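# Open the narrow cabinet's top drawer, close the rest

## Task

Pull the uppermost drawer of the slim cabinet with three drawers fully open and leave it open. By the end, every other drawer anywhere in the room must be completely closed. No cabinet may be shifted noticeably from its spot. The robot must stay upright and level; tipping or falling means failure.

## Robot and tools

Robot: a Dexmate Vega on three wheels, with two arms (left, right), a head with head_camera, a camera on each wrist (left_wrist_camera, right_wrist_camera), and a three-link torso (thigh, shank, chest) that folds in a Z. Top view in the start posture: 0.70 m long, 0.63 m wide (0.91 m with arms folded), front edge 0.35 m ahead of the base origin. Nothing prevents tipping, and a fallen robot stays down.

Frames (metres). Base frame: origin on the floor at the turning point, 0.185 m behind the front axle; x forward, y left, z up. chest, left_hand and right_hand are reported in it. A hand point sits between the fingers, 0.033 m short of the closed tips; fingers lie along its z axis, close along y, and the back (camera side) faces -x. Odometry frame = base frame at the start. base_odometry counts wheel turns only, so slip appears as travel; heading in rad, left positive. turned_by_wheels and turned_by_imu give the turn since the previous result (rad, left positive); the IMU also sees skids and pushes. base_tilt gives forward/right lean in degrees, with about 2 degrees of fixed bias.

Tool move: one action plus optional "cameras" (list of head_camera, left_wrist_camera, right_wrist_camera or "all"; [] for none; omitted means all only for an empty call). An empty call just reports state and images. An action is "base" and/or "joints" (optionally with "speeds" and "min_time_s"), or "target" alone or with "min_time_s". Parts start together.
- base: exactly one key, a relative offset from where the base last reported itself: translate_m (forward +, -2 to 2 m), strafe_m (left +, -2 to 2 m; heading may drift ~0.02 rad), rotate_rad (counter-clockwise +, -3.2 to 3.2 rad). Front wheels first steer, up to 1.1 s.
- joints: a dictionary of absolute joint angles in rad, by name. Torso: torso_hip_rad 0..1.57, torso_knee_rad 0..3.141, torso_waist_rad -1.57..1.57 (chest forward lean = knee - hip - waist). Per arm: shoulder_pitch, shoulder_yaw, upper_arm_roll, elbow (-3.041..0.214, negative bends up), forearm_roll, wrist_pitch, wrist_yaw, gripper (0 shut .. 0.785 open). Left shoulder pitch and wrist pitch tip down when positive; on the right, negative does. Shoulder yaw: left -0.423..1.523, right -1.523..0.423. Head: head_pan_rad, head_tilt_rad, head_camera_tilt_rad (positive looks down). Torso presets (hip, knee, waist): stand 0.469, 1.617, 1.048 (start); stand_high 0.78, 1.57, 0.44; lean_20 0.52, 1.05, 0.18; lean_45 0.52, 1.05, -0.26; low_lean_45 0, 0, -0.79. Folded arms, in key order: left 1, 0.5, -0.6, -2.5, 0, -0.9, 0; right -1, -0.5, 0.6, -2.5, 0, 0.9, 0. Fold before low_lean_45.
- target: absolute pose of one hand in the base frame: side ("left"/"right"), x, y, z (m, -3..3), pitch_deg (90 fingers down, 0 level, -30..95), heading_deg (0 forward, counter-clockwise +), optional roll_deg (default 0, jaw line level), headings and rolls within -360..360, optional line_only (true: straight path or refusal). Checked against the robot only, not furniture; base must be still. Straight paths up to 45 cm, otherwise an arc that can swing the elbow wide. After "short (part of ...)" resend the same target.
- speeds: per-action top speeds: translate_m 0.04..0.5 m/s (default 0.3), strafe_m 0.04..0.3, rotate_rad 0.1..0.6 rad/s. min_time_s 0.1..8 s sets the shortest duration of arm/head motions.
Unknown keys make a call invalid; out-of-range values are refused, and a refusal skips the rest of that reply's move, wait and finished_scene calls.

wait: seconds 0..10, optional cameras; returns state. zoom_image: camera plus region [x0,y0,x1,y1] in pixels (at most 504 by 504) of its latest image. finished_scene: scene number; ends the scene irreversibly, so call nothing after it in that reply.

Results: "move" is "done" or the worst status. base_status, joint_status, left_hand_status, right_hand_status: done, off_target (resting away, maybe still pushing), contact_stop, contact_stop_at_<key>, time_out, not_followed, refused, reached (within 10 mm and 2 degrees), short, limit_stop_at_motor_heat, unfinished. A contact_stop or time_out halts the whole group (torso, or one arm) and drops its targets. "joint command not followed" or "pose unreachable" means the arm-collision check withheld it. on_its_own lists uncommanded motion. Also joint_positions, joint torques, Motor temperatures (MOTOR HOT at 65 °C, shutdown at 80 °C).

Driving: the base does not stop on furniture; a time_out, a count near 0.000, or turned_by_imu over 0.03 rad after a straight drive signals contact. Use default speed or less when leaning forward, carrying something, or pushing a drawer or door with the base.

Avoid: arms hitting or pressing on each other, pressing the arm into furniture after a stop (back off first), torque faults, overheating, slamming drawers, knocking cabinets, dropping things, and tipping the robot.

Each tool is called after "Request:" as name([rows], argument=value, ...), one row to a line, values as JSON.

## Session

Request:
move(cameras=["all"])

Scene clock: 0.00 s.
Joint torques (N m): no reading
Motor temperatures (°C): left_arm=[31 31 31 26 40 35 41] | right_arm=[30 27 33 31 36 36 33]
base_odometry: x=+0.000 y=+0.000 heading=+0.000
turned_by_wheels: +0.000
turned_by_imu: +0.000
base_tilt: forward=+0.0 right=+0.8
base_status: not commanded
joint_positions: torso_hip_rad=+0.469 torso_knee_rad=+1.617 torso_waist_rad=+1.048 left_shoulder_pitch_rad=+2.217 left_shoulder_yaw_rad=-0.014 left_upper_arm_roll_rad=-0.004 left_elbow_rad=-1.080 left_forearm_roll_rad=+0.010 left_wrist_pitch_rad=-0.495 left_wrist_yaw_rad=-0.006 left_gripper_rad=+0.005 right_shoulder_pitch_rad=-2.194 right_shoulder_yaw_rad=-0.002 right_upper_arm_roll_rad=+0.006 right_elbow_rad=-1.112 right_forearm_roll_rad=+0.018 right_wrist_pitch_rad=+0.493 right_wrist_yaw_rad=-0.008 right_gripper_rad=+0.005 head_pan_rad=+0.000 head_tilt_rad=+0.000 head_camera_tilt_rad=+0.000
joint_status: not commanded
chest: x=-0.0111 y=+0.0000 z=+1.4155 quat_wxyz=(+0.999, +0.000, +0.050, +0.000) (m; base frame)
left_hand: x=+0.1501 y=+0.2220 z=+0.6144 quat_wxyz=(+0.402, -0.001, +0.915, -0.004) pitch_deg=+42.6 heading_deg=-0.5 roll_deg=-0.7 back=up (m; base frame)
right_hand: x=+0.1852 y=-0.2398 z=+0.6293 quat_wxyz=(+0.427, +0.011, +0.904, -0.007) pitch_deg=+39.4 heading_deg=-1.6 roll_deg=-0.3 back=up (m; base frame)
pictures: head_camera, left_wrist_camera, right_wrist_camera

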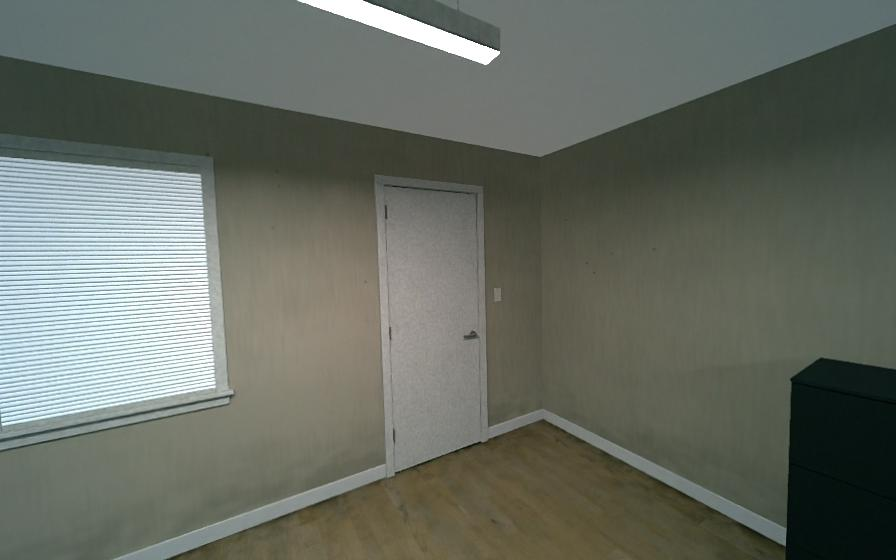

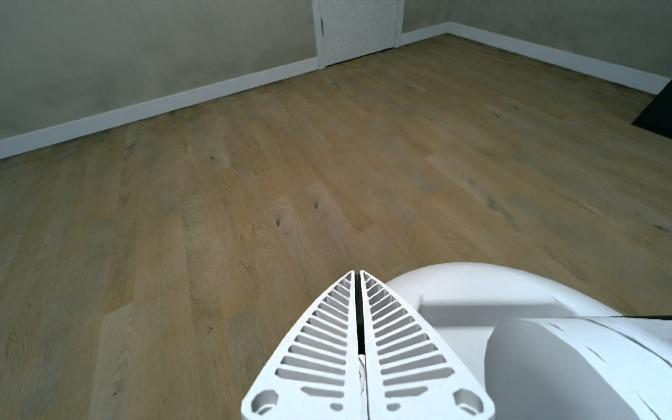

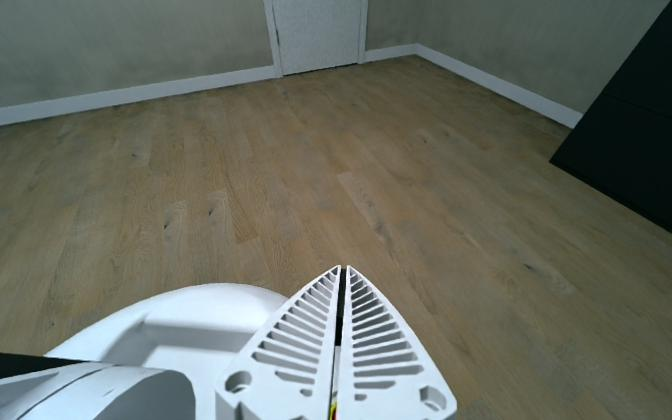

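Request:
move(joints={"head_pan_rad": -1.2, "head_camera_tilt_rad": 0.35}, cameras=["head_camera"])

Request:
move(joints={"head_pan_rad": -2.5, "head_camera_tilt_rad": 0.35}, cameras=["head_camera"])

Request:
move(joints={"head_pan_rad": 1.4, "head_camera_tilt_rad": 0.35}, cameras=["head_camera"])

Request:
move(joints={"head_pan_rad": 2.5, "head_camera_tilt_rad": 0.35}, cameras=["head_camera"])

Scene clock: 1.77 s.
Joint torques (N m): left_arm=[5.67 0.5 -0.98 -1.8 0.26 -0.61 -0.01] | right_arm=[-4.76 -0.95 0.96 -3.01 0.16 2.54 -0.02]
move: done
base_odometry: x=+0.000 y=+0.000 heading=+0.000
turned_by_wheels: +0.000
turned_by_imu: +0.000
base_tilt: forward=+0.0 right=+0.8
base_status: not commanded
joint_positions: torso_hip_rad=+0.469 torso_knee_rad=+1.617 torso_waist_rad=+1.048 left_shoulder_pitch_rad=+2.217 left_shoulder_yaw_rad=-0.014 left_upper_arm_roll_rad=-0.004 left_elbow_rad=-1.080 left_forearm_roll_rad=+0.010 left_wrist_pitch_rad=-0.495 left_wrist_yaw_rad=-0.006 left_gripper_rad=+0.005 right_shoulder_pitch_rad=-2.194 right_shoulder_yaw_rad=-0.002 right_upper_arm_roll_rad=+0.006 right_elbow_rad=-1.112 right_forearm_roll_rad=+0.018 right_wrist_pitch_rad=+0.493 right_wrist_yaw_rad=-0.008 right_gripper_rad=+0.005 head_pan_rad=-1.200 head_tilt_rad=+0.000 head_camera_tilt_rad=+0.350
joint_status: all done
chest: x=-0.0111 y=+0.0000 z=+1.4155 quat_wxyz=(+0.999, +0.000, +0.050, +0.000) (m; base frame)
left_hand: x=+0.1501 y=+0.2220 z=+0.6144 quat_wxyz=(+0.402, -0.001, +0.915, -0.004) pitch_deg=+42.6 heading_deg=-0.5 roll_deg=-0.7 back=up (m; base frame)
right_hand: x=+0.1852 y=-0.2398 z=+0.6293 quat_wxyz=(+0.427, +0.011, +0.904, -0.007) pitch_deg=+39.4 heading_deg=-1.6 roll_deg=-0.3 back=up (m; base frame)
pictures: head_camera

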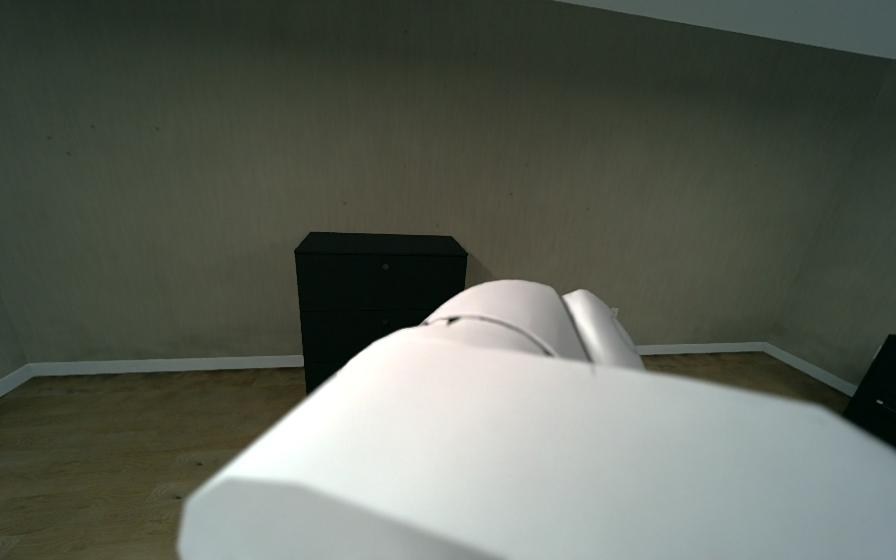

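Scene clock: 3.30 s.
Joint torques (N m): left_arm=[5.23 -0.53 -1.15 -2.71 -0.07 -1.46 0.01] | right_arm=[-3.78 -1.55 0.42 -3.25 -0.02 2.09 0]
move: done
base_odometry: x=+0.000 y=+0.000 heading=+0.000
turned_by_wheels: +0.000
turned_by_imu: +0.000
base_tilt: forward=+0.0 right=+0.7
base_status: not commanded
joint_positions: torso_hip_rad=+0.469 torso_knee_rad=+1.617 torso_waist_rad=+1.048 left_shoulder_pitch_rad=+2.217 left_shoulder_yaw_rad=-0.014 left_upper_arm_roll_rad=-0.004 left_elbow_rad=-1.080 left_forearm_roll_rad=+0.010 left_wrist_pitch_rad=-0.495 left_wrist_yaw_rad=-0.006 left_gripper_rad=+0.005 right_shoulder_pitch_rad=-2.194 right_shoulder_yaw_rad=-0.002 right_upper_arm_roll_rad=+0.006 right_elbow_rad=-1.112 right_forearm_roll_rad=+0.018 right_wrist_pitch_rad=+0.493 right_wrist_yaw_rad=-0.008 right_gripper_rad=+0.005 head_pan_rad=-2.500 head_tilt_rad=+0.000 head_camera_tilt_rad=+0.350
joint_status: all done
chest: x=-0.0111 y=+0.0000 z=+1.4155 quat_wxyz=(+0.999, +0.000, +0.050, +0.000) (m; base frame)
left_hand: x=+0.1501 y=+0.2220 z=+0.6144 quat_wxyz=(+0.402, -0.001, +0.915, -0.004) pitch_deg=+42.6 heading_deg=-0.5 roll_deg=-0.7 back=up (m; base frame)
right_hand: x=+0.1852 y=-0.2398 z=+0.6293 quat_wxyz=(+0.427, +0.011, +0.904, -0.007) pitch_deg=+39.4 heading_deg=-1.6 roll_deg=-0.3 back=up (m; base frame)
pictures: head_camera

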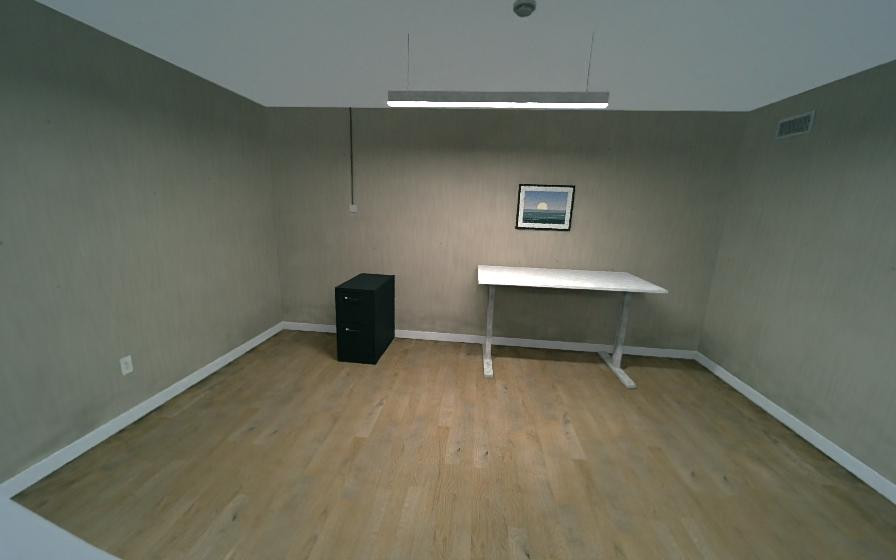

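Scene clock: 6.57 s.
Joint torques (N m): left_arm=[6.63 -1.39 -0.37 -1.92 0 -1.64 -0.11] | right_arm=[-6.13 -1.92 0.46 -2.23 0.09 1.99 0.08]
move: done
base_odometry: x=+0.000 y=+0.000 heading=+0.000
turned_by_wheels: +0.000
turned_by_imu: +0.000
base_tilt: forward=+0.1 right=+0.7
base_status: not commanded
joint_positions: torso_hip_rad=+0.469 torso_knee_rad=+1.617 torso_waist_rad=+1.048 left_shoulder_pitch_rad=+2.217 left_shoulder_yaw_rad=-0.014 left_upper_arm_roll_rad=-0.004 left_elbow_rad=-1.080 left_forearm_roll_rad=+0.010 left_wrist_pitch_rad=-0.495 left_wrist_yaw_rad=-0.006 left_gripper_rad=+0.005 right_shoulder_pitch_rad=-2.194 right_shoulder_yaw_rad=-0.002 right_upper_arm_roll_rad=+0.006 right_elbow_rad=-1.112 right_forearm_roll_rad=+0.018 right_wrist_pitch_rad=+0.493 right_wrist_yaw_rad=-0.008 right_gripper_rad=+0.005 head_pan_rad=+1.400 head_tilt_rad=+0.000 head_camera_tilt_rad=+0.350
joint_status: all done
chest: x=-0.0111 y=+0.0000 z=+1.4155 quat_wxyz=(+0.999, +0.000, +0.050, +0.000) (m; base frame)
left_hand: x=+0.1501 y=+0.2220 z=+0.6144 quat_wxyz=(+0.402, -0.001, +0.915, -0.004) pitch_deg=+42.6 heading_deg=-0.5 roll_deg=-0.7 back=up (m; base frame)
right_hand: x=+0.1852 y=-0.2398 z=+0.6293 quat_wxyz=(+0.427, +0.011, +0.904, -0.007) pitch_deg=+39.4 heading_deg=-1.6 roll_deg=-0.3 back=up (m; base frame)
pictures: head_camera

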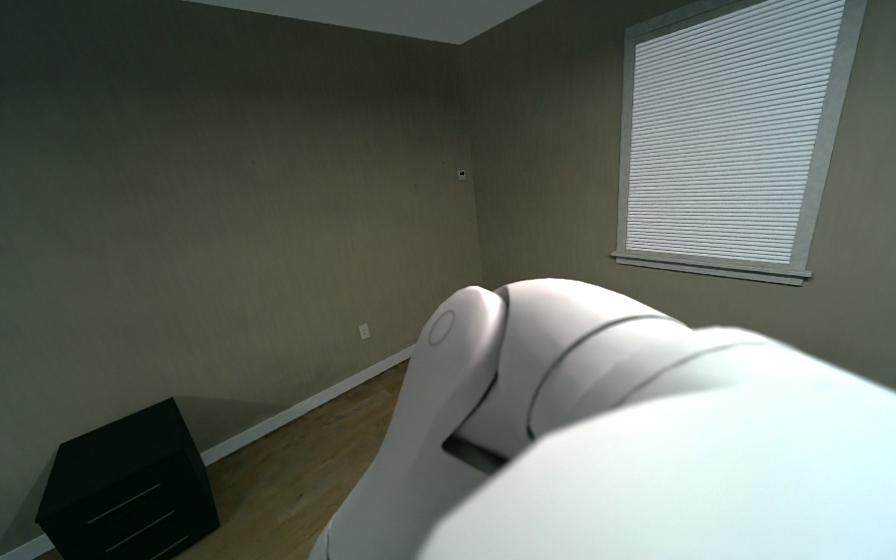

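Scene clock: 7.97 s.
Joint torques (N m): left_arm=[5.85 0.19 -1.29 -2.32 -0.1 -1.55 -0.2] | right_arm=[-3.86 -0.53 0.48 -2.04 0.24 2.25 0.04]
move: done
base_odometry: x=+0.000 y=+0.000 heading=+0.000
turned_by_wheels: +0.000
turned_by_imu: +0.000
base_tilt: forward=+0.0 right=+0.7
base_status: not commanded
joint_positions: torso_hip_rad=+0.469 torso_knee_rad=+1.617 torso_waist_rad=+1.048 left_shoulder_pitch_rad=+2.217 left_shoulder_yaw_rad=-0.014 left_upper_arm_roll_rad=-0.004 left_elbow_rad=-1.080 left_forearm_roll_rad=+0.010 left_wrist_pitch_rad=-0.495 left_wrist_yaw_rad=-0.006 left_gripper_rad=+0.005 right_shoulder_pitch_rad=-2.194 right_shoulder_yaw_rad=-0.002 right_upper_arm_roll_rad=+0.006 right_elbow_rad=-1.112 right_forearm_roll_rad=+0.018 right_wrist_pitch_rad=+0.493 right_wrist_yaw_rad=-0.008 right_gripper_rad=+0.005 head_pan_rad=+2.500 head_tilt_rad=+0.000 head_camera_tilt_rad=+0.350
joint_status: all done
chest: x=-0.0111 y=+0.0000 z=+1.4155 quat_wxyz=(+0.999, +0.000, +0.050, +0.000) (m; base frame)
left_hand: x=+0.1501 y=+0.2220 z=+0.6144 quat_wxyz=(+0.402, -0.001, +0.915, -0.004) pitch_deg=+42.6 heading_deg=-0.5 roll_deg=-0.7 back=up (m; base frame)
right_hand: x=+0.1852 y=-0.2398 z=+0.6293 quat_wxyz=(+0.427, +0.011, +0.904, -0.007) pitch_deg=+39.4 heading_deg=-1.6 roll_deg=-0.3 back=up (m; base frame)
pictures: head_camera

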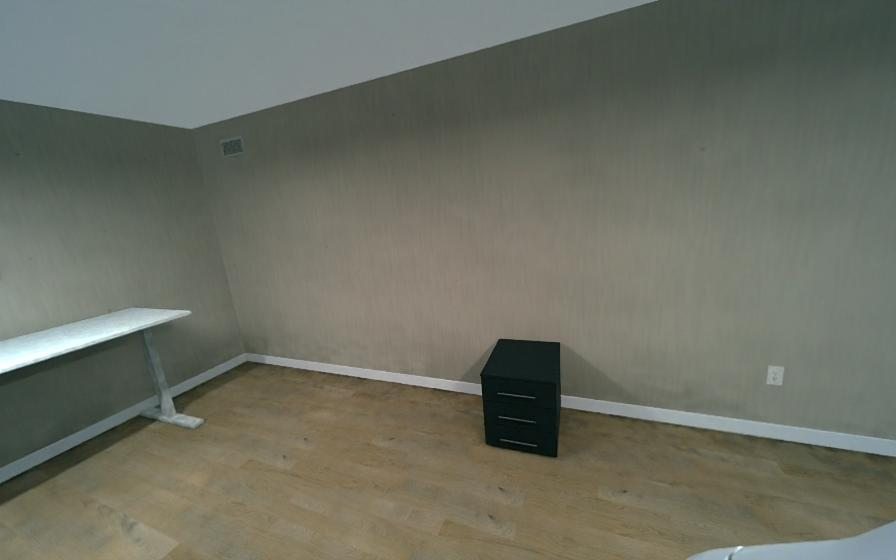

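Request:
move(base={"rotate_rad": 2.1}, joints={"head_pan_rad": 0, "head_camera_tilt_rad": 0.5}, cameras=["head_camera"])

Scene clock: 13.93 s.
Joint torques (N m): left_arm=[5.6 0.1 -1.28 -2.2 -0.09 -2.27 -0.12] | right_arm=[-4.62 -0.45 0.36 -2.55 0.1 2.44 0]
move: done
base_odometry: x=+0.003 y=-0.001 heading=+2.106
turned_by_wheels: +2.106
turned_by_imu: +2.095
base_tilt: forward=+0.0 right=+0.8
base_status: done
joint_positions: torso_hip_rad=+0.469 torso_knee_rad=+1.617 torso_waist_rad=+1.048 left_shoulder_pitch_rad=+2.217 left_shoulder_yaw_rad=-0.014 left_upper_arm_roll_rad=-0.004 left_elbow_rad=-1.080 left_forearm_roll_rad=+0.010 left_wrist_pitch_rad=-0.495 left_wrist_yaw_rad=-0.006 left_gripper_rad=+0.005 right_shoulder_pitch_rad=-2.194 right_shoulder_yaw_rad=-0.002 right_upper_arm_roll_rad=+0.006 right_elbow_rad=-1.112 right_forearm_roll_rad=+0.018 right_wrist_pitch_rad=+0.493 right_wrist_yaw_rad=-0.008 right_gripper_rad=+0.005 head_pan_rad=+0.000 head_tilt_rad=+0.000 head_camera_tilt_rad=+0.500
joint_status: all done
chest: x=-0.0111 y=+0.0000 z=+1.4155 quat_wxyz=(+0.999, +0.000, +0.050, +0.000) (m; base frame)
left_hand: x=+0.1501 y=+0.2220 z=+0.6144 quat_wxyz=(+0.402, -0.001, +0.915, -0.004) pitch_deg=+42.6 heading_deg=-0.5 roll_deg=-0.7 back=up (m; base frame)
right_hand: x=+0.1852 y=-0.2398 z=+0.6293 quat_wxyz=(+0.427, +0.011, +0.904, -0.007) pitch_deg=+39.4 heading_deg=-1.6 roll_deg=-0.3 back=up (m; base frame)
pictures: head_camera

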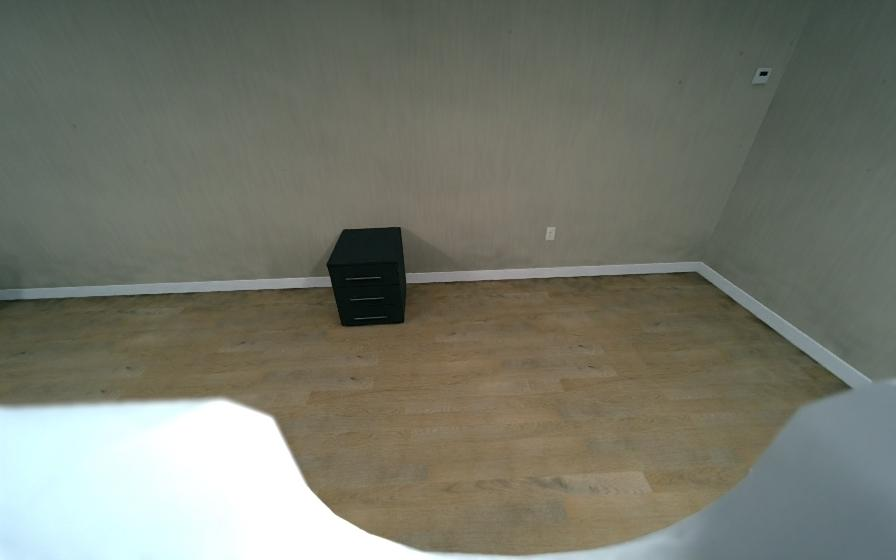

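Request:
move(base={"rotate_rad": 0.07})

Request:
move(base={"translate_m": 0.6})

Request:
move(base={"strafe_m": 0.2}, joints={"head_camera_tilt_rad": 0.7}, cameras=["head_camera"])

Request:
zoom_image(camera="head_camera", region=[300, 150, 500, 350])

Scene clock: 15.40 s.
Joint torques (N m): left_arm=[6.14 -1.03 -0.23 -2.05 0.14 -1.82 -0.01] | right_arm=[-4.36 -0.1 0.4 -2.06 0.12 2.02 0.22]
move: done
base_odometry: x=+0.003 y=-0.001 heading=+2.176
turned_by_wheels: +0.070
turned_by_imu: +0.070
base_tilt: forward=+0.0 right=+0.8
base_status: done
joint_positions: torso_hip_rad=+0.469 torso_knee_rad=+1.617 torso_waist_rad=+1.048 left_shoulder_pitch_rad=+2.217 left_shoulder_yaw_rad=-0.014 left_upper_arm_roll_rad=-0.004 left_elbow_rad=-1.080 left_forearm_roll_rad=+0.010 left_wrist_pitch_rad=-0.495 left_wrist_yaw_rad=-0.006 left_gripper_rad=+0.005 right_shoulder_pitch_rad=-2.194 right_shoulder_yaw_rad=-0.002 right_upper_arm_roll_rad=+0.006 right_elbow_rad=-1.112 right_forearm_roll_rad=+0.018 right_wrist_pitch_rad=+0.493 right_wrist_yaw_rad=-0.008 right_gripper_rad=+0.005 head_pan_rad=+0.000 head_tilt_rad=+0.000 head_camera_tilt_rad=+0.500
joint_status: not commanded
chest: x=-0.0111 y=+0.0000 z=+1.4155 quat_wxyz=(+0.999, +0.000, +0.050, +0.000) (m; base frame)
left_hand: x=+0.1501 y=+0.2220 z=+0.6144 quat_wxyz=(+0.402, -0.001, +0.915, -0.004) pitch_deg=+42.6 heading_deg=-0.5 roll_deg=-0.7 back=up (m; base frame)
right_hand: x=+0.1852 y=-0.2398 z=+0.6293 quat_wxyz=(+0.427, +0.011, +0.904, -0.007) pitch_deg=+39.4 heading_deg=-1.6 roll_deg=-0.3 back=up (m; base frame)
pictures: none

Scene clock: 19.23 s.
Joint torques (N m): left_arm=[6.89 0.07 -0.85 -2.96 -0.13 -2.03 -0.1] | right_arm=[-3.39 -1.78 0.53 -1.9 0.09 2.19 -0.08]
move: done
base_odometry: x=-0.339 y=+0.492 heading=+2.177
turned_by_wheels: +0.001
turned_by_imu: +0.000
base_tilt: forward=+0.1 right=+0.8
base_status: done
joint_positions: torso_hip_rad=+0.469 torso_knee_rad=+1.617 torso_waist_rad=+1.048 left_shoulder_pitch_rad=+2.217 left_shoulder_yaw_rad=-0.014 left_upper_arm_roll_rad=-0.004 left_elbow_rad=-1.080 left_forearm_roll_rad=+0.010 left_wrist_pitch_rad=-0.495 left_wrist_yaw_rad=-0.006 left_gripper_rad=+0.005 right_shoulder_pitch_rad=-2.194 right_shoulder_yaw_rad=-0.002 right_upper_arm_roll_rad=+0.006 right_elbow_rad=-1.112 right_forearm_roll_rad=+0.018 right_wrist_pitch_rad=+0.493 right_wrist_yaw_rad=-0.008 right_gripper_rad=+0.005 head_pan_rad=+0.000 head_tilt_rad=+0.000 head_camera_tilt_rad=+0.500
joint_status: not commanded
chest: x=-0.0111 y=+0.0000 z=+1.4155 quat_wxyz=(+0.999, +0.000, +0.050, +0.000) (m; base frame)
left_hand: x=+0.1501 y=+0.2220 z=+0.6143 quat_wxyz=(+0.402, -0.001, +0.916, -0.004) pitch_deg=+42.6 heading_deg=-0.5 roll_deg=-0.7 back=up (m; base frame)
right_hand: x=+0.1852 y=-0.2398 z=+0.6293 quat_wxyz=(+0.427, +0.011, +0.904, -0.007) pitch_deg=+39.4 heading_deg=-1.6 roll_deg=-0.3 back=up (m; base frame)
pictures: none

Scene clock: 21.90 s.
Joint torques (N m): left_arm=[6.31 1.04 -1.27 -1.64 0.17 -1.3 -0.23] | right_arm=[-5.9 -1.44 0.33 -2.87 0.2 2.46 -0.08]
move: done
base_odometry: x=-0.503 y=+0.378 heading=+2.180
turned_by_wheels: +0.003
turned_by_imu: +0.002
base_tilt: forward=+0.0 right=+0.7
base_status: done
joint_positions: torso_hip_rad=+0.469 torso_knee_rad=+1.617 torso_waist_rad=+1.048 left_shoulder_pitch_rad=+2.217 left_shoulder_yaw_rad=-0.014 left_upper_arm_roll_rad=-0.004 left_elbow_rad=-1.080 left_forearm_roll_rad=+0.010 left_wrist_pitch_rad=-0.495 left_wrist_yaw_rad=-0.006 left_gripper_rad=+0.005 right_shoulder_pitch_rad=-2.194 right_shoulder_yaw_rad=-0.002 right_upper_arm_roll_rad=+0.006 right_elbow_rad=-1.112 right_forearm_roll_rad=+0.018 right_wrist_pitch_rad=+0.493 right_wrist_yaw_rad=-0.008 right_gripper_rad=+0.005 head_pan_rad=+0.000 head_tilt_rad=+0.000 head_camera_tilt_rad=+0.700
joint_status: all done
chest: x=-0.0111 y=+0.0000 z=+1.4155 quat_wxyz=(+0.999, +0.000, +0.050, +0.000) (m; base frame)
left_hand: x=+0.1501 y=+0.2220 z=+0.6144 quat_wxyz=(+0.402, -0.001, +0.915, -0.004) pitch_deg=+42.6 heading_deg=-0.5 roll_deg=-0.7 back=up (m; base frame)
right_hand: x=+0.1852 y=-0.2398 z=+0.6293 quat_wxyz=(+0.427, +0.011, +0.904, -0.007) pitch_deg=+39.4 heading_deg=-1.6 roll_deg=-0.3 back=up (m; base frame)
pictures: head_camera

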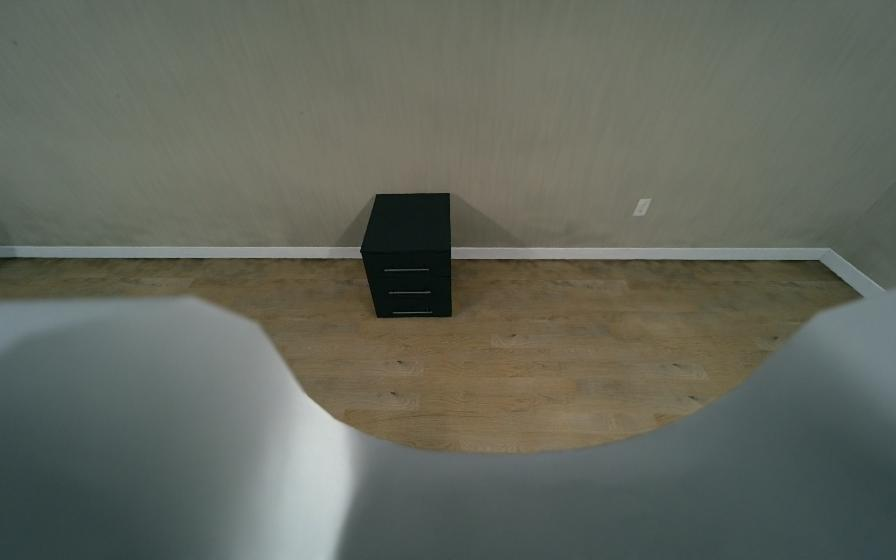

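Scaled by 2.520 from the camera's 896x560 image, which has a finer 960x600 frame.

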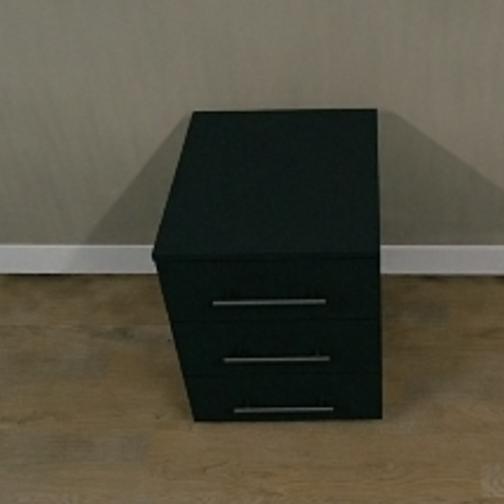

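Request:
move(joints={"torso_hip_rad": 0.52, "torso_knee_rad": 1.05, "torso_waist_rad": 0.18, "head_camera_tilt_rad": 0.5}, cameras=["head_camera"])

Scene clock: 27.03 s.
Joint torques (N m): left_arm=[11.47 -0.63 -0.93 -1.07 -0.04 -0.96 0.06] | right_arm=[-11.21 -2.92 0.9 -0.94 0.24 1.7 -0.13]
move: done
base_odometry: x=-0.503 y=+0.378 heading=+2.180
turned_by_wheels: +0.000
turned_by_imu: +0.000
base_tilt: forward=+0.0 right=+0.8
base_status: not commanded
joint_positions: torso_hip_rad=+0.520 torso_knee_rad=+1.050 torso_waist_rad=+0.180 left_shoulder_pitch_rad=+2.217 left_shoulder_yaw_rad=-0.014 left_upper_arm_roll_rad=-0.004 left_elbow_rad=-1.080 left_forearm_roll_rad=+0.010 left_wrist_pitch_rad=-0.495 left_wrist_yaw_rad=-0.006 left_gripper_rad=+0.005 right_shoulder_pitch_rad=-2.194 right_shoulder_yaw_rad=-0.002 right_upper_arm_roll_rad=+0.006 right_elbow_rad=-1.112 right_forearm_roll_rad=+0.018 right_wrist_pitch_rad=+0.493 right_wrist_yaw_rad=-0.008 right_gripper_rad=+0.005 head_pan_rad=+0.000 head_tilt_rad=+0.000 head_camera_tilt_rad=+0.500
joint_status: all done
chest: x=-0.1368 y=+0.0000 z=+1.2996 quat_wxyz=(+0.985, +0.000, +0.174, +0.000) (m; base frame)
left_hand: x=-0.1787 y=+0.2220 z=+0.4834 quat_wxyz=(+0.285, -0.002, +0.959, -0.004) pitch_deg=+56.9 heading_deg=-0.7 roll_deg=-0.9 back=up (m; base frame)
right_hand: x=-0.1411 y=-0.2398 z=+0.4893 quat_wxyz=(+0.311, +0.010, +0.950, -0.008) pitch_deg=+53.7 heading_deg=-2.1 roll_deg=-0.9 back=up (m; base frame)
pictures: head_camera

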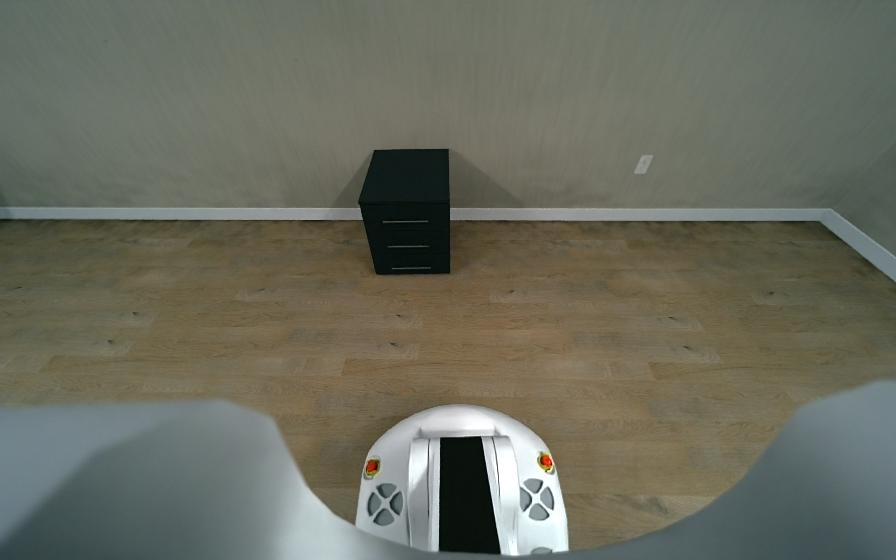

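Request:
move(joints={"torso_hip_rad": 0.3, "torso_knee_rad": 1.3, "torso_waist_rad": 0.4}, cameras=["head_camera"])

Scene clock: 30.60 s.
Joint torques (N m): left_arm=[18.77 -0.35 -0.82 2.51 -0.04 -0.61 -0.05] | right_arm=[-15.14 -1.12 0.88 1 0.09 1.88 0.03]
move: done
base_odometry: x=-0.503 y=+0.378 heading=+2.180
turned_by_wheels: +0.000
turned_by_imu: +0.000
base_tilt: forward=+0.0 right=+0.7
base_status: not commanded
joint_positions: torso_hip_rad=+0.300 torso_knee_rad=+1.300 torso_waist_rad=+0.400 left_shoulder_pitch_rad=+2.217 left_shoulder_yaw_rad=-0.014 left_upper_arm_roll_rad=-0.004 left_elbow_rad=-1.080 left_forearm_roll_rad=+0.010 left_wrist_pitch_rad=-0.495 left_wrist_yaw_rad=-0.006 left_gripper_rad=+0.005 right_shoulder_pitch_rad=-2.194 right_shoulder_yaw_rad=-0.002 right_upper_arm_roll_rad=+0.006 right_elbow_rad=-1.112 right_forearm_roll_rad=+0.018 right_wrist_pitch_rad=+0.493 right_wrist_yaw_rad=-0.008 right_gripper_rad=+0.005 head_pan_rad=+0.000 head_tilt_rad=+0.000 head_camera_tilt_rad=+0.500
joint_status: all done
chest: x=+0.1840 y=+0.0000 z=+1.2946 quat_wxyz=(+0.955, +0.000, +0.296, +0.000) (m; base frame)
left_hand: x=-0.0586 y=+0.2220 z=+0.5142 quat_wxyz=(+0.163, -0.002, +0.987, -0.004) pitch_deg=+71.2 heading_deg=-1.1 roll_deg=-1.4 back=up (m; base frame)
right_hand: x=-0.0207 y=-0.2398 z=+0.5106 quat_wxyz=(+0.190, +0.009, +0.982, -0.010) pitch_deg=+68.0 heading_deg=-3.4 roll_deg=-2.4 back=up (m; base frame)
pictures: head_camera

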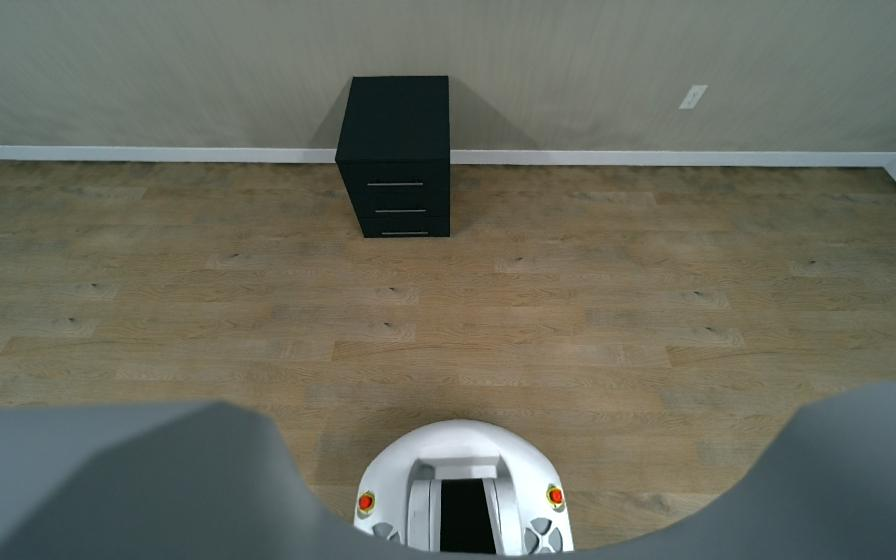

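Request:
move(target={"side": "left", "x": 0.65, "y": 0.22, "z": 0.55, "pitch_deg": 20, "heading_deg": 0, "roll_deg": 90}, cameras=["head_camera", "left_wrist_camera"])

Scene clock: 41.67 s.
Joint torques (N m): left_arm=[-17.81 -3.96 -4.18 3.87 0.09 0.29 -1.24] | right_arm=[-15.01 -1.49 0.77 0.33 0.02 1.61 0.03]
move: done
base_odometry: x=-0.503 y=+0.378 heading=+2.180
turned_by_wheels: +0.000
turned_by_imu: +0.000
base_tilt: forward=+0.1 right=+0.8
base_status: not commanded
joint_positions: torso_hip_rad=+0.300 torso_knee_rad=+1.300 torso_waist_rad=+0.400 left_shoulder_pitch_rad=+0.472 left_shoulder_yaw_rad=-0.060 left_upper_arm_roll_rad=-2.966 left_elbow_rad=-0.427 left_forearm_roll_rad=+1.388 left_wrist_pitch_rad=+0.015 left_wrist_yaw_rad=-1.139 left_gripper_rad=+0.005 right_shoulder_pitch_rad=-2.194 right_shoulder_yaw_rad=-0.002 right_upper_arm_roll_rad=+0.006 right_elbow_rad=-1.112 right_forearm_roll_rad=+0.018 right_wrist_pitch_rad=+0.493 right_wrist_yaw_rad=-0.008 right_gripper_rad=+0.005 head_pan_rad=+0.000 head_tilt_rad=+0.000 head_camera_tilt_rad=+0.500
joint_status: not commanded
chest: x=+0.1840 y=+0.0000 z=+1.2946 quat_wxyz=(+0.955, +0.000, +0.296, +0.000) (m; base frame)
left_hand: x=+0.6477 y=+0.2207 z=+0.5482 quat_wxyz=(+0.405, -0.579, +0.581, -0.404) pitch_deg=+20.3 heading_deg=+0.0 roll_deg=-89.8 (m; base frame)
left_hand_status: reached (checked arc [a long move; over the whole arc the hand travels 1.15 m to end 0.71 m from its start, up to 0.37 m off the straight line; left_upper_arm_roll_rad turns most, 2.97 rad; on the way or at its end the hand turns up to 100 deg from its attitude at the start], planned for 9.6 s): 3 mm and 0.3 deg off.
right_hand: x=-0.0207 y=-0.2398 z=+0.5106 quat_wxyz=(+0.190, +0.009, +0.982, -0.010) pitch_deg=+68.0 heading_deg=-3.4 roll_deg=-2.4 back=up (m; base frame)
pictures: head_camera, left_wrist_camera

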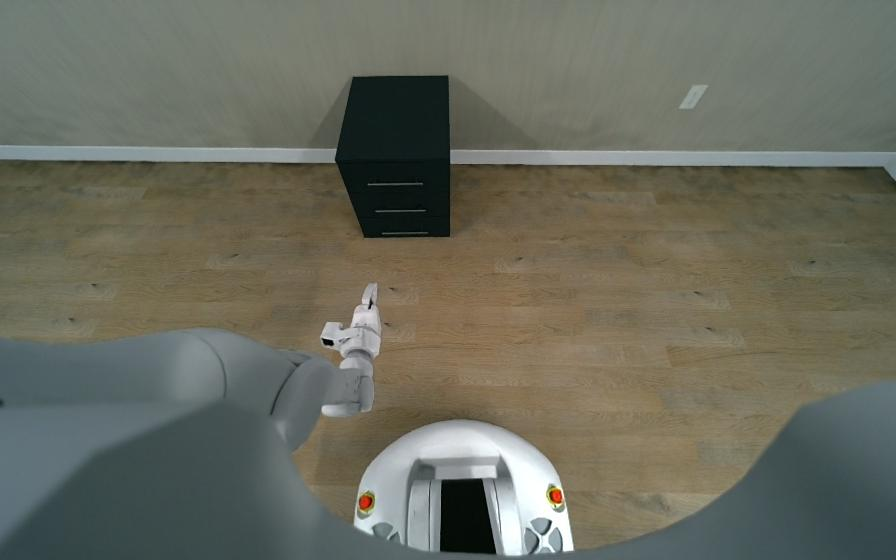

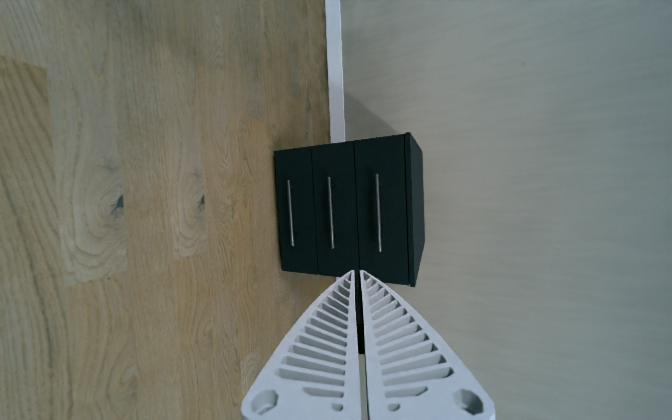

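Request:
move(target={"side": "left", "x": 0.7, "y": 0.21, "z": 0.42, "pitch_deg": 10, "heading_deg": 0, "roll_deg": -90}, cameras=["head_camera", "left_wrist_camera"])

Request:
move(joints={"left_gripper_rad": 0.3}, base={"translate_m": 0.3}, cameras=["head_camera", "left_wrist_camera"])

Scene clock: 42.83 s.
Joint torques (N m): left_arm=[-16.99 -3.23 -3.93 3.67 0.03 -0.33 -1.35] | right_arm=[-16.7 -1.08 0.6 1.27 0.21 1.46 -0.02]
move: refused
base_odometry: x=-0.503 y=+0.378 heading=+2.180
turned_by_wheels: +0.000
turned_by_imu: +0.000
base_tilt: forward=+0.1 right=+0.7
base_status: not commanded
joint_positions: torso_hip_rad=+0.300 torso_knee_rad=+1.300 torso_waist_rad=+0.400 left_shoulder_pitch_rad=+0.470 left_shoulder_yaw_rad=-0.060 left_upper_arm_roll_rad=-2.970 left_elbow_rad=-0.426 left_forearm_roll_rad=+1.390 left_wrist_pitch_rad=+0.016 left_wrist_yaw_rad=-1.140 left_gripper_rad=+0.005 right_shoulder_pitch_rad=-2.194 right_shoulder_yaw_rad=-0.002 right_upper_arm_roll_rad=+0.006 right_elbow_rad=-1.112 right_forearm_roll_rad=+0.018 right_wrist_pitch_rad=+0.493 right_wrist_yaw_rad=-0.008 right_gripper_rad=+0.005 head_pan_rad=+0.000 head_tilt_rad=+0.000 head_camera_tilt_rad=+0.500
joint_status: not commanded
chest: x=+0.1840 y=+0.0000 z=+1.2946 quat_wxyz=(+0.955, +0.000, +0.296, +0.000) (m; base frame)
left_hand: x=+0.6496 y=+0.2201 z=+0.5498 quat_wxyz=(+0.405, -0.579, +0.580, -0.405) pitch_deg=+20.0 heading_deg=+0.0 roll_deg=-90.0 (m; base frame)
left_hand_status: refused: no posture of the arm gets there (out of reach): the closest leaves the hand 16.9 cm and 3 deg from the pose. Nothing moved.
right_hand: x=-0.0207 y=-0.2398 z=+0.5106 quat_wxyz=(+0.190, +0.009, +0.982, -0.010) pitch_deg=+68.0 heading_deg=-3.4 roll_deg=-2.4 back=up (m; base frame)
pictures: head_camera, left_wrist_camera

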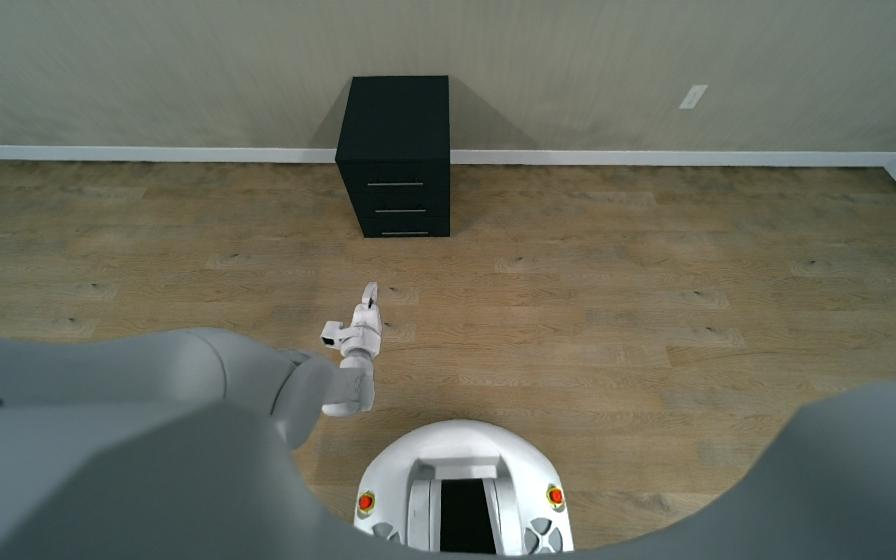

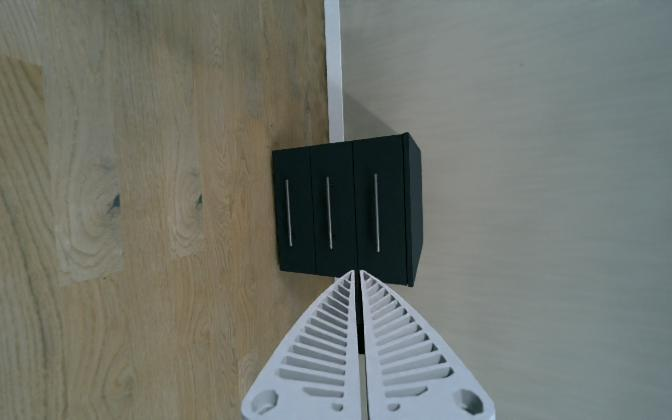

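not run: a stop came earlier in this reply.

Request:
move(joints={"right_shoulder_yaw_rad": -0.5})

Request:
move(joints={"torso_hip_rad": 0.1, "torso_knee_rad": 0.8, "torso_waist_rad": 0.1}, cameras=["head_camera"])

Scene clock: 47.03 s.
Joint torques (N m): left_arm=[-16.78 -2.95 -3.75 3.58 0.54 0 -1.33] | right_arm=[-14.62 -6.79 2.38 1.28 0.28 1.8 -0.13]
move: done
base_odometry: x=-0.503 y=+0.378 heading=+2.180
turned_by_wheels: +0.000
turned_by_imu: +0.000
base_tilt: forward=+0.1 right=+0.7
base_status: not commanded
joint_positions: torso_hip_rad=+0.300 torso_knee_rad=+1.300 torso_waist_rad=+0.400 left_shoulder_pitch_rad=+0.470 left_shoulder_yaw_rad=-0.060 left_upper_arm_roll_rad=-2.970 left_elbow_rad=-0.426 left_forearm_roll_rad=+1.390 left_wrist_pitch_rad=+0.016 left_wrist_yaw_rad=-1.140 left_gripper_rad=+0.005 right_shoulder_pitch_rad=-2.194 right_shoulder_yaw_rad=-0.496 right_upper_arm_roll_rad=+0.006 right_elbow_rad=-1.112 right_forearm_roll_rad=+0.018 right_wrist_pitch_rad=+0.493 right_wrist_yaw_rad=-0.008 right_gripper_rad=+0.005 head_pan_rad=+0.000 head_tilt_rad=+0.000 head_camera_tilt_rad=+0.500
joint_status: all done
chest: x=+0.1840 y=+0.0000 z=+1.2946 quat_wxyz=(+0.955, +0.000, +0.296, +0.000) (m; base frame)
left_hand: x=+0.6497 y=+0.2201 z=+0.5499 quat_wxyz=(+0.405, -0.579, +0.579, -0.405) pitch_deg=+20.0 heading_deg=+0.0 roll_deg=-90.0 (m; base frame)
right_hand: x=+0.0311 y=-0.4376 z=+0.5294 quat_wxyz=(+0.187, -0.233, +0.953, -0.047) pitch_deg=+67.7 heading_deg=-0.5 roll_deg=-27.9 back=up (m; base frame)
pictures: none

Scene clock: 50.17 s.
Joint torques (N m): left_arm=[-16.06 -2.49 -3.25 3.73 0.06 0.14 -1.35] | right_arm=[-12.79 -5.82 1.9 1 0.35 1.99 -0.16]
move: done
base_odometry: x=-0.503 y=+0.378 heading=+2.180
turned_by_wheels: +0.000
turned_by_imu: +0.000
base_tilt: forward=+0.1 right=+0.7
base_status: not commanded
joint_positions: torso_hip_rad=+0.100 torso_knee_rad=+0.800 torso_waist_rad=+0.100 left_shoulder_pitch_rad=+0.470 left_shoulder_yaw_rad=-0.060 left_upper_arm_roll_rad=-2.970 left_elbow_rad=-0.426 left_forearm_roll_rad=+1.390 left_wrist_pitch_rad=+0.016 left_wrist_yaw_rad=-1.140 left_gripper_rad=+0.005 right_shoulder_pitch_rad=-2.194 right_shoulder_yaw_rad=-0.500 right_upper_arm_roll_rad=+0.006 right_elbow_rad=-1.112 right_forearm_roll_rad=+0.018 right_wrist_pitch_rad=+0.493 right_wrist_yaw_rad=-0.008 right_gripper_rad=+0.005 head_pan_rad=+0.000 head_tilt_rad=+0.000 head_camera_tilt_rad=+0.500
joint_status: all done
chest: x=+0.1050 y=+0.0000 z=+1.1620 quat_wxyz=(+0.955, +0.000, +0.296, +0.000) (m; base frame)
left_hand: x=+0.5708 y=+0.2201 z=+0.4173 quat_wxyz=(+0.406, -0.579, +0.579, -0.405) pitch_deg=+20.0 heading_deg=+0.0 roll_deg=-90.0 (m; base frame)
right_hand: x=-0.0470 y=-0.4390 z=+0.3971 quat_wxyz=(+0.187, -0.235, +0.953, -0.048) pitch_deg=+67.7 heading_deg=-0.4 roll_deg=-28.1 back=up (m; base frame)
pictures: head_camera

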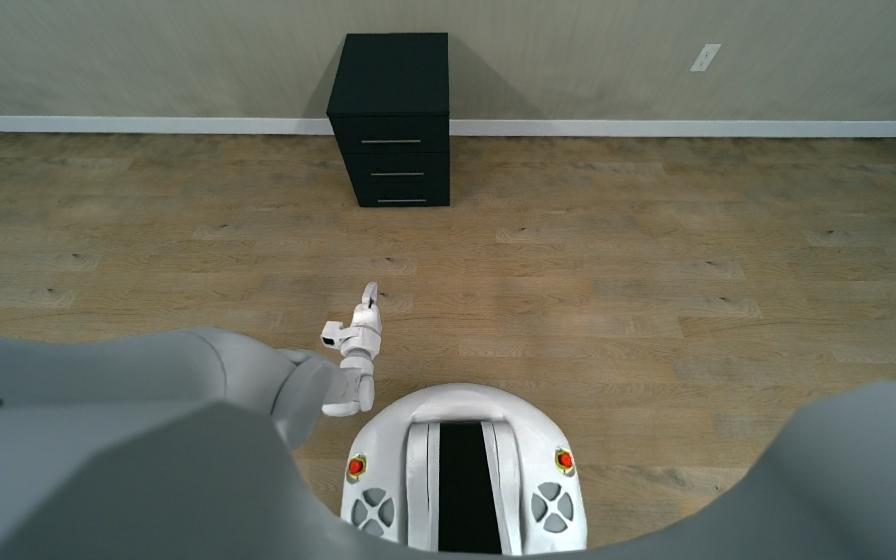

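Request:
move(base={"translate_m": 0.5}, joints={"left_gripper_rad": 0.35}, cameras=["head_camera", "left_wrist_camera"])

Scene clock: 56.03 s.
Joint torques (N m): left_arm=[-15.09 -1.27 -3.68 3.46 0.15 0.18 -1.22] | right_arm=[-14.21 -4.68 2.17 1.33 0.18 1.24 -0.24]
move: done
base_odometry: x=-0.791 y=+0.787 heading=+2.180
turned_by_wheels: +0.000
turned_by_imu: +0.000
base_tilt: forward=+0.1 right=+0.8
base_status: done
joint_positions: torso_hip_rad=+0.100 torso_knee_rad=+0.800 torso_waist_rad=+0.100 left_shoulder_pitch_rad=+0.470 left_shoulder_yaw_rad=-0.060 left_upper_arm_roll_rad=-2.970 left_elbow_rad=-0.426 left_forearm_roll_rad=+1.390 left_wrist_pitch_rad=+0.016 left_wrist_yaw_rad=-1.140 left_gripper_rad=+0.350 right_shoulder_pitch_rad=-2.194 right_shoulder_yaw_rad=-0.500 right_upper_arm_roll_rad=+0.006 right_elbow_rad=-1.112 right_forearm_roll_rad=+0.018 right_wrist_pitch_rad=+0.493 right_wrist_yaw_rad=-0.008 right_gripper_rad=+0.005 head_pan_rad=+0.000 head_tilt_rad=+0.000 head_camera_tilt_rad=+0.500
joint_status: all done
chest: x=+0.1050 y=+0.0000 z=+1.1620 quat_wxyz=(+0.955, +0.000, +0.296, +0.000) (m; base frame)
left_hand: x=+0.5709 y=+0.2201 z=+0.4173 quat_wxyz=(+0.405, -0.579, +0.579, -0.405) pitch_deg=+20.0 heading_deg=+0.0 roll_deg=-90.0 (m; base frame)
right_hand: x=-0.0470 y=-0.4390 z=+0.3970 quat_wxyz=(+0.187, -0.235, +0.953, -0.048) pitch_deg=+67.7 heading_deg=-0.4 roll_deg=-28.1 back=up (m; base frame)
pictures: head_camera, left_wrist_camera

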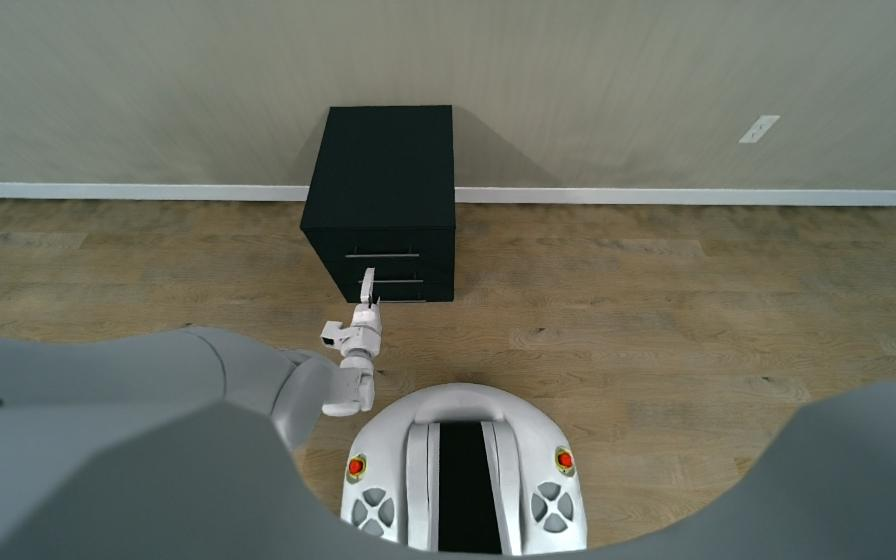

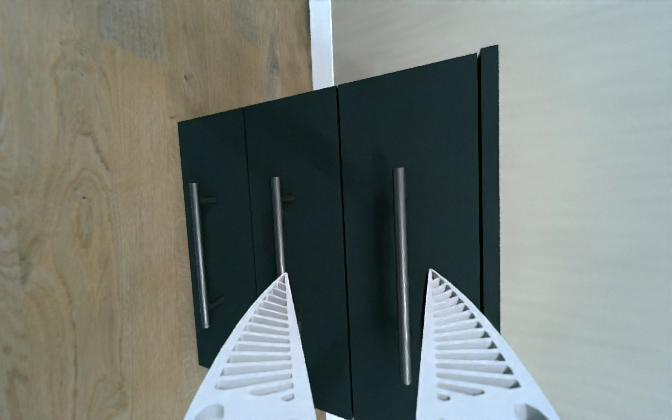

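Request:
move(base={"translate_m": 0.08}, cameras=["head_camera", "left_wrist_camera"])

Request:
zoom_image(camera="head_camera", region=[290, 200, 490, 360])

Scene clock: 57.97 s.
Joint torques (N m): left_arm=[-16.21 -2.61 -3.84 3.56 0.21 -0.01 -1.18] | right_arm=[-13.12 -5.04 1.86 1.17 0.23 1.48 -0.27]
move: done
base_odometry: x=-0.837 y=+0.853 heading=+2.180
turned_by_wheels: +0.000
turned_by_imu: -0.001
base_tilt: forward=+0.1 right=+0.7
base_status: done
joint_positions: torso_hip_rad=+0.100 torso_knee_rad=+0.800 torso_waist_rad=+0.100 left_shoulder_pitch_rad=+0.470 left_shoulder_yaw_rad=-0.060 left_upper_arm_roll_rad=-2.970 left_elbow_rad=-0.426 left_forearm_roll_rad=+1.390 left_wrist_pitch_rad=+0.016 left_wrist_yaw_rad=-1.140 left_gripper_rad=+0.350 right_shoulder_pitch_rad=-2.194 right_shoulder_yaw_rad=-0.500 right_upper_arm_roll_rad=+0.006 right_elbow_rad=-1.112 right_forearm_roll_rad=+0.018 right_wrist_pitch_rad=+0.493 right_wrist_yaw_rad=-0.008 right_gripper_rad=+0.005 head_pan_rad=+0.000 head_tilt_rad=+0.000 head_camera_tilt_rad=+0.500
joint_status: not commanded
chest: x=+0.1050 y=+0.0000 z=+1.1620 quat_wxyz=(+0.955, +0.000, +0.296, +0.000) (m; base frame)
left_hand: x=+0.5709 y=+0.2201 z=+0.4173 quat_wxyz=(+0.405, -0.579, +0.579, -0.405) pitch_deg=+20.0 heading_deg=+0.0 roll_deg=-90.0 (m; base frame)
right_hand: x=-0.0470 y=-0.4390 z=+0.3970 quat_wxyz=(+0.187, -0.235, +0.953, -0.048) pitch_deg=+67.7 heading_deg=-0.4 roll_deg=-28.1 back=up (m; base frame)
pictures: head_camera, left_wrist_camera

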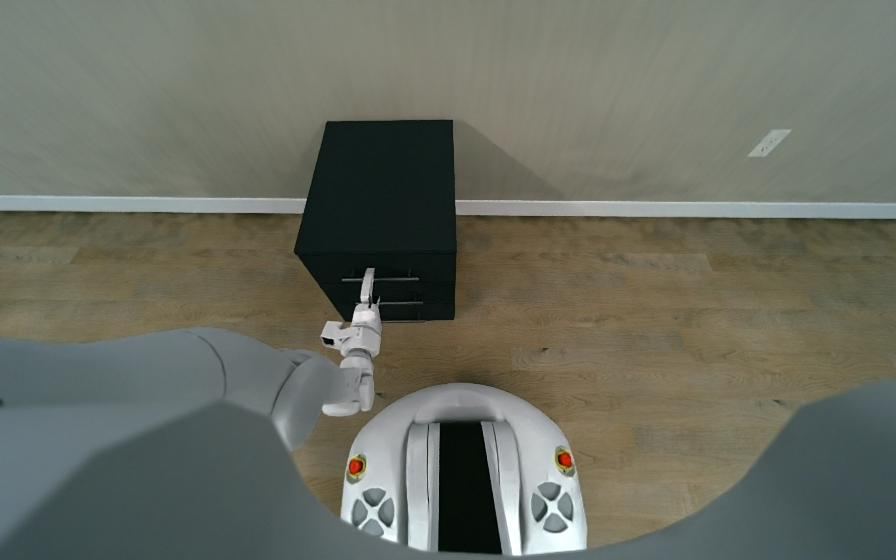

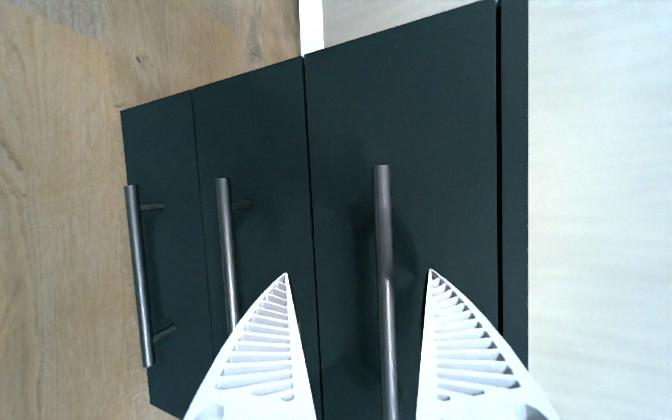

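Scaled by 2.520 from the camera's 896x560 image, which has a finer 960x600 frame.

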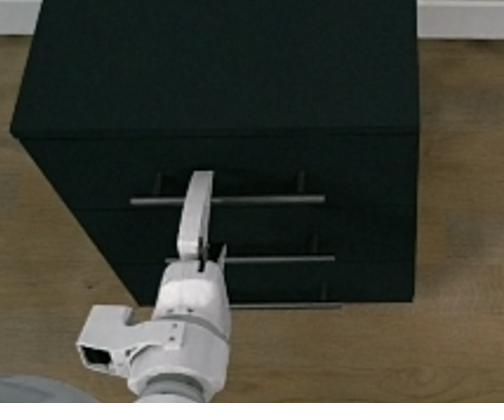

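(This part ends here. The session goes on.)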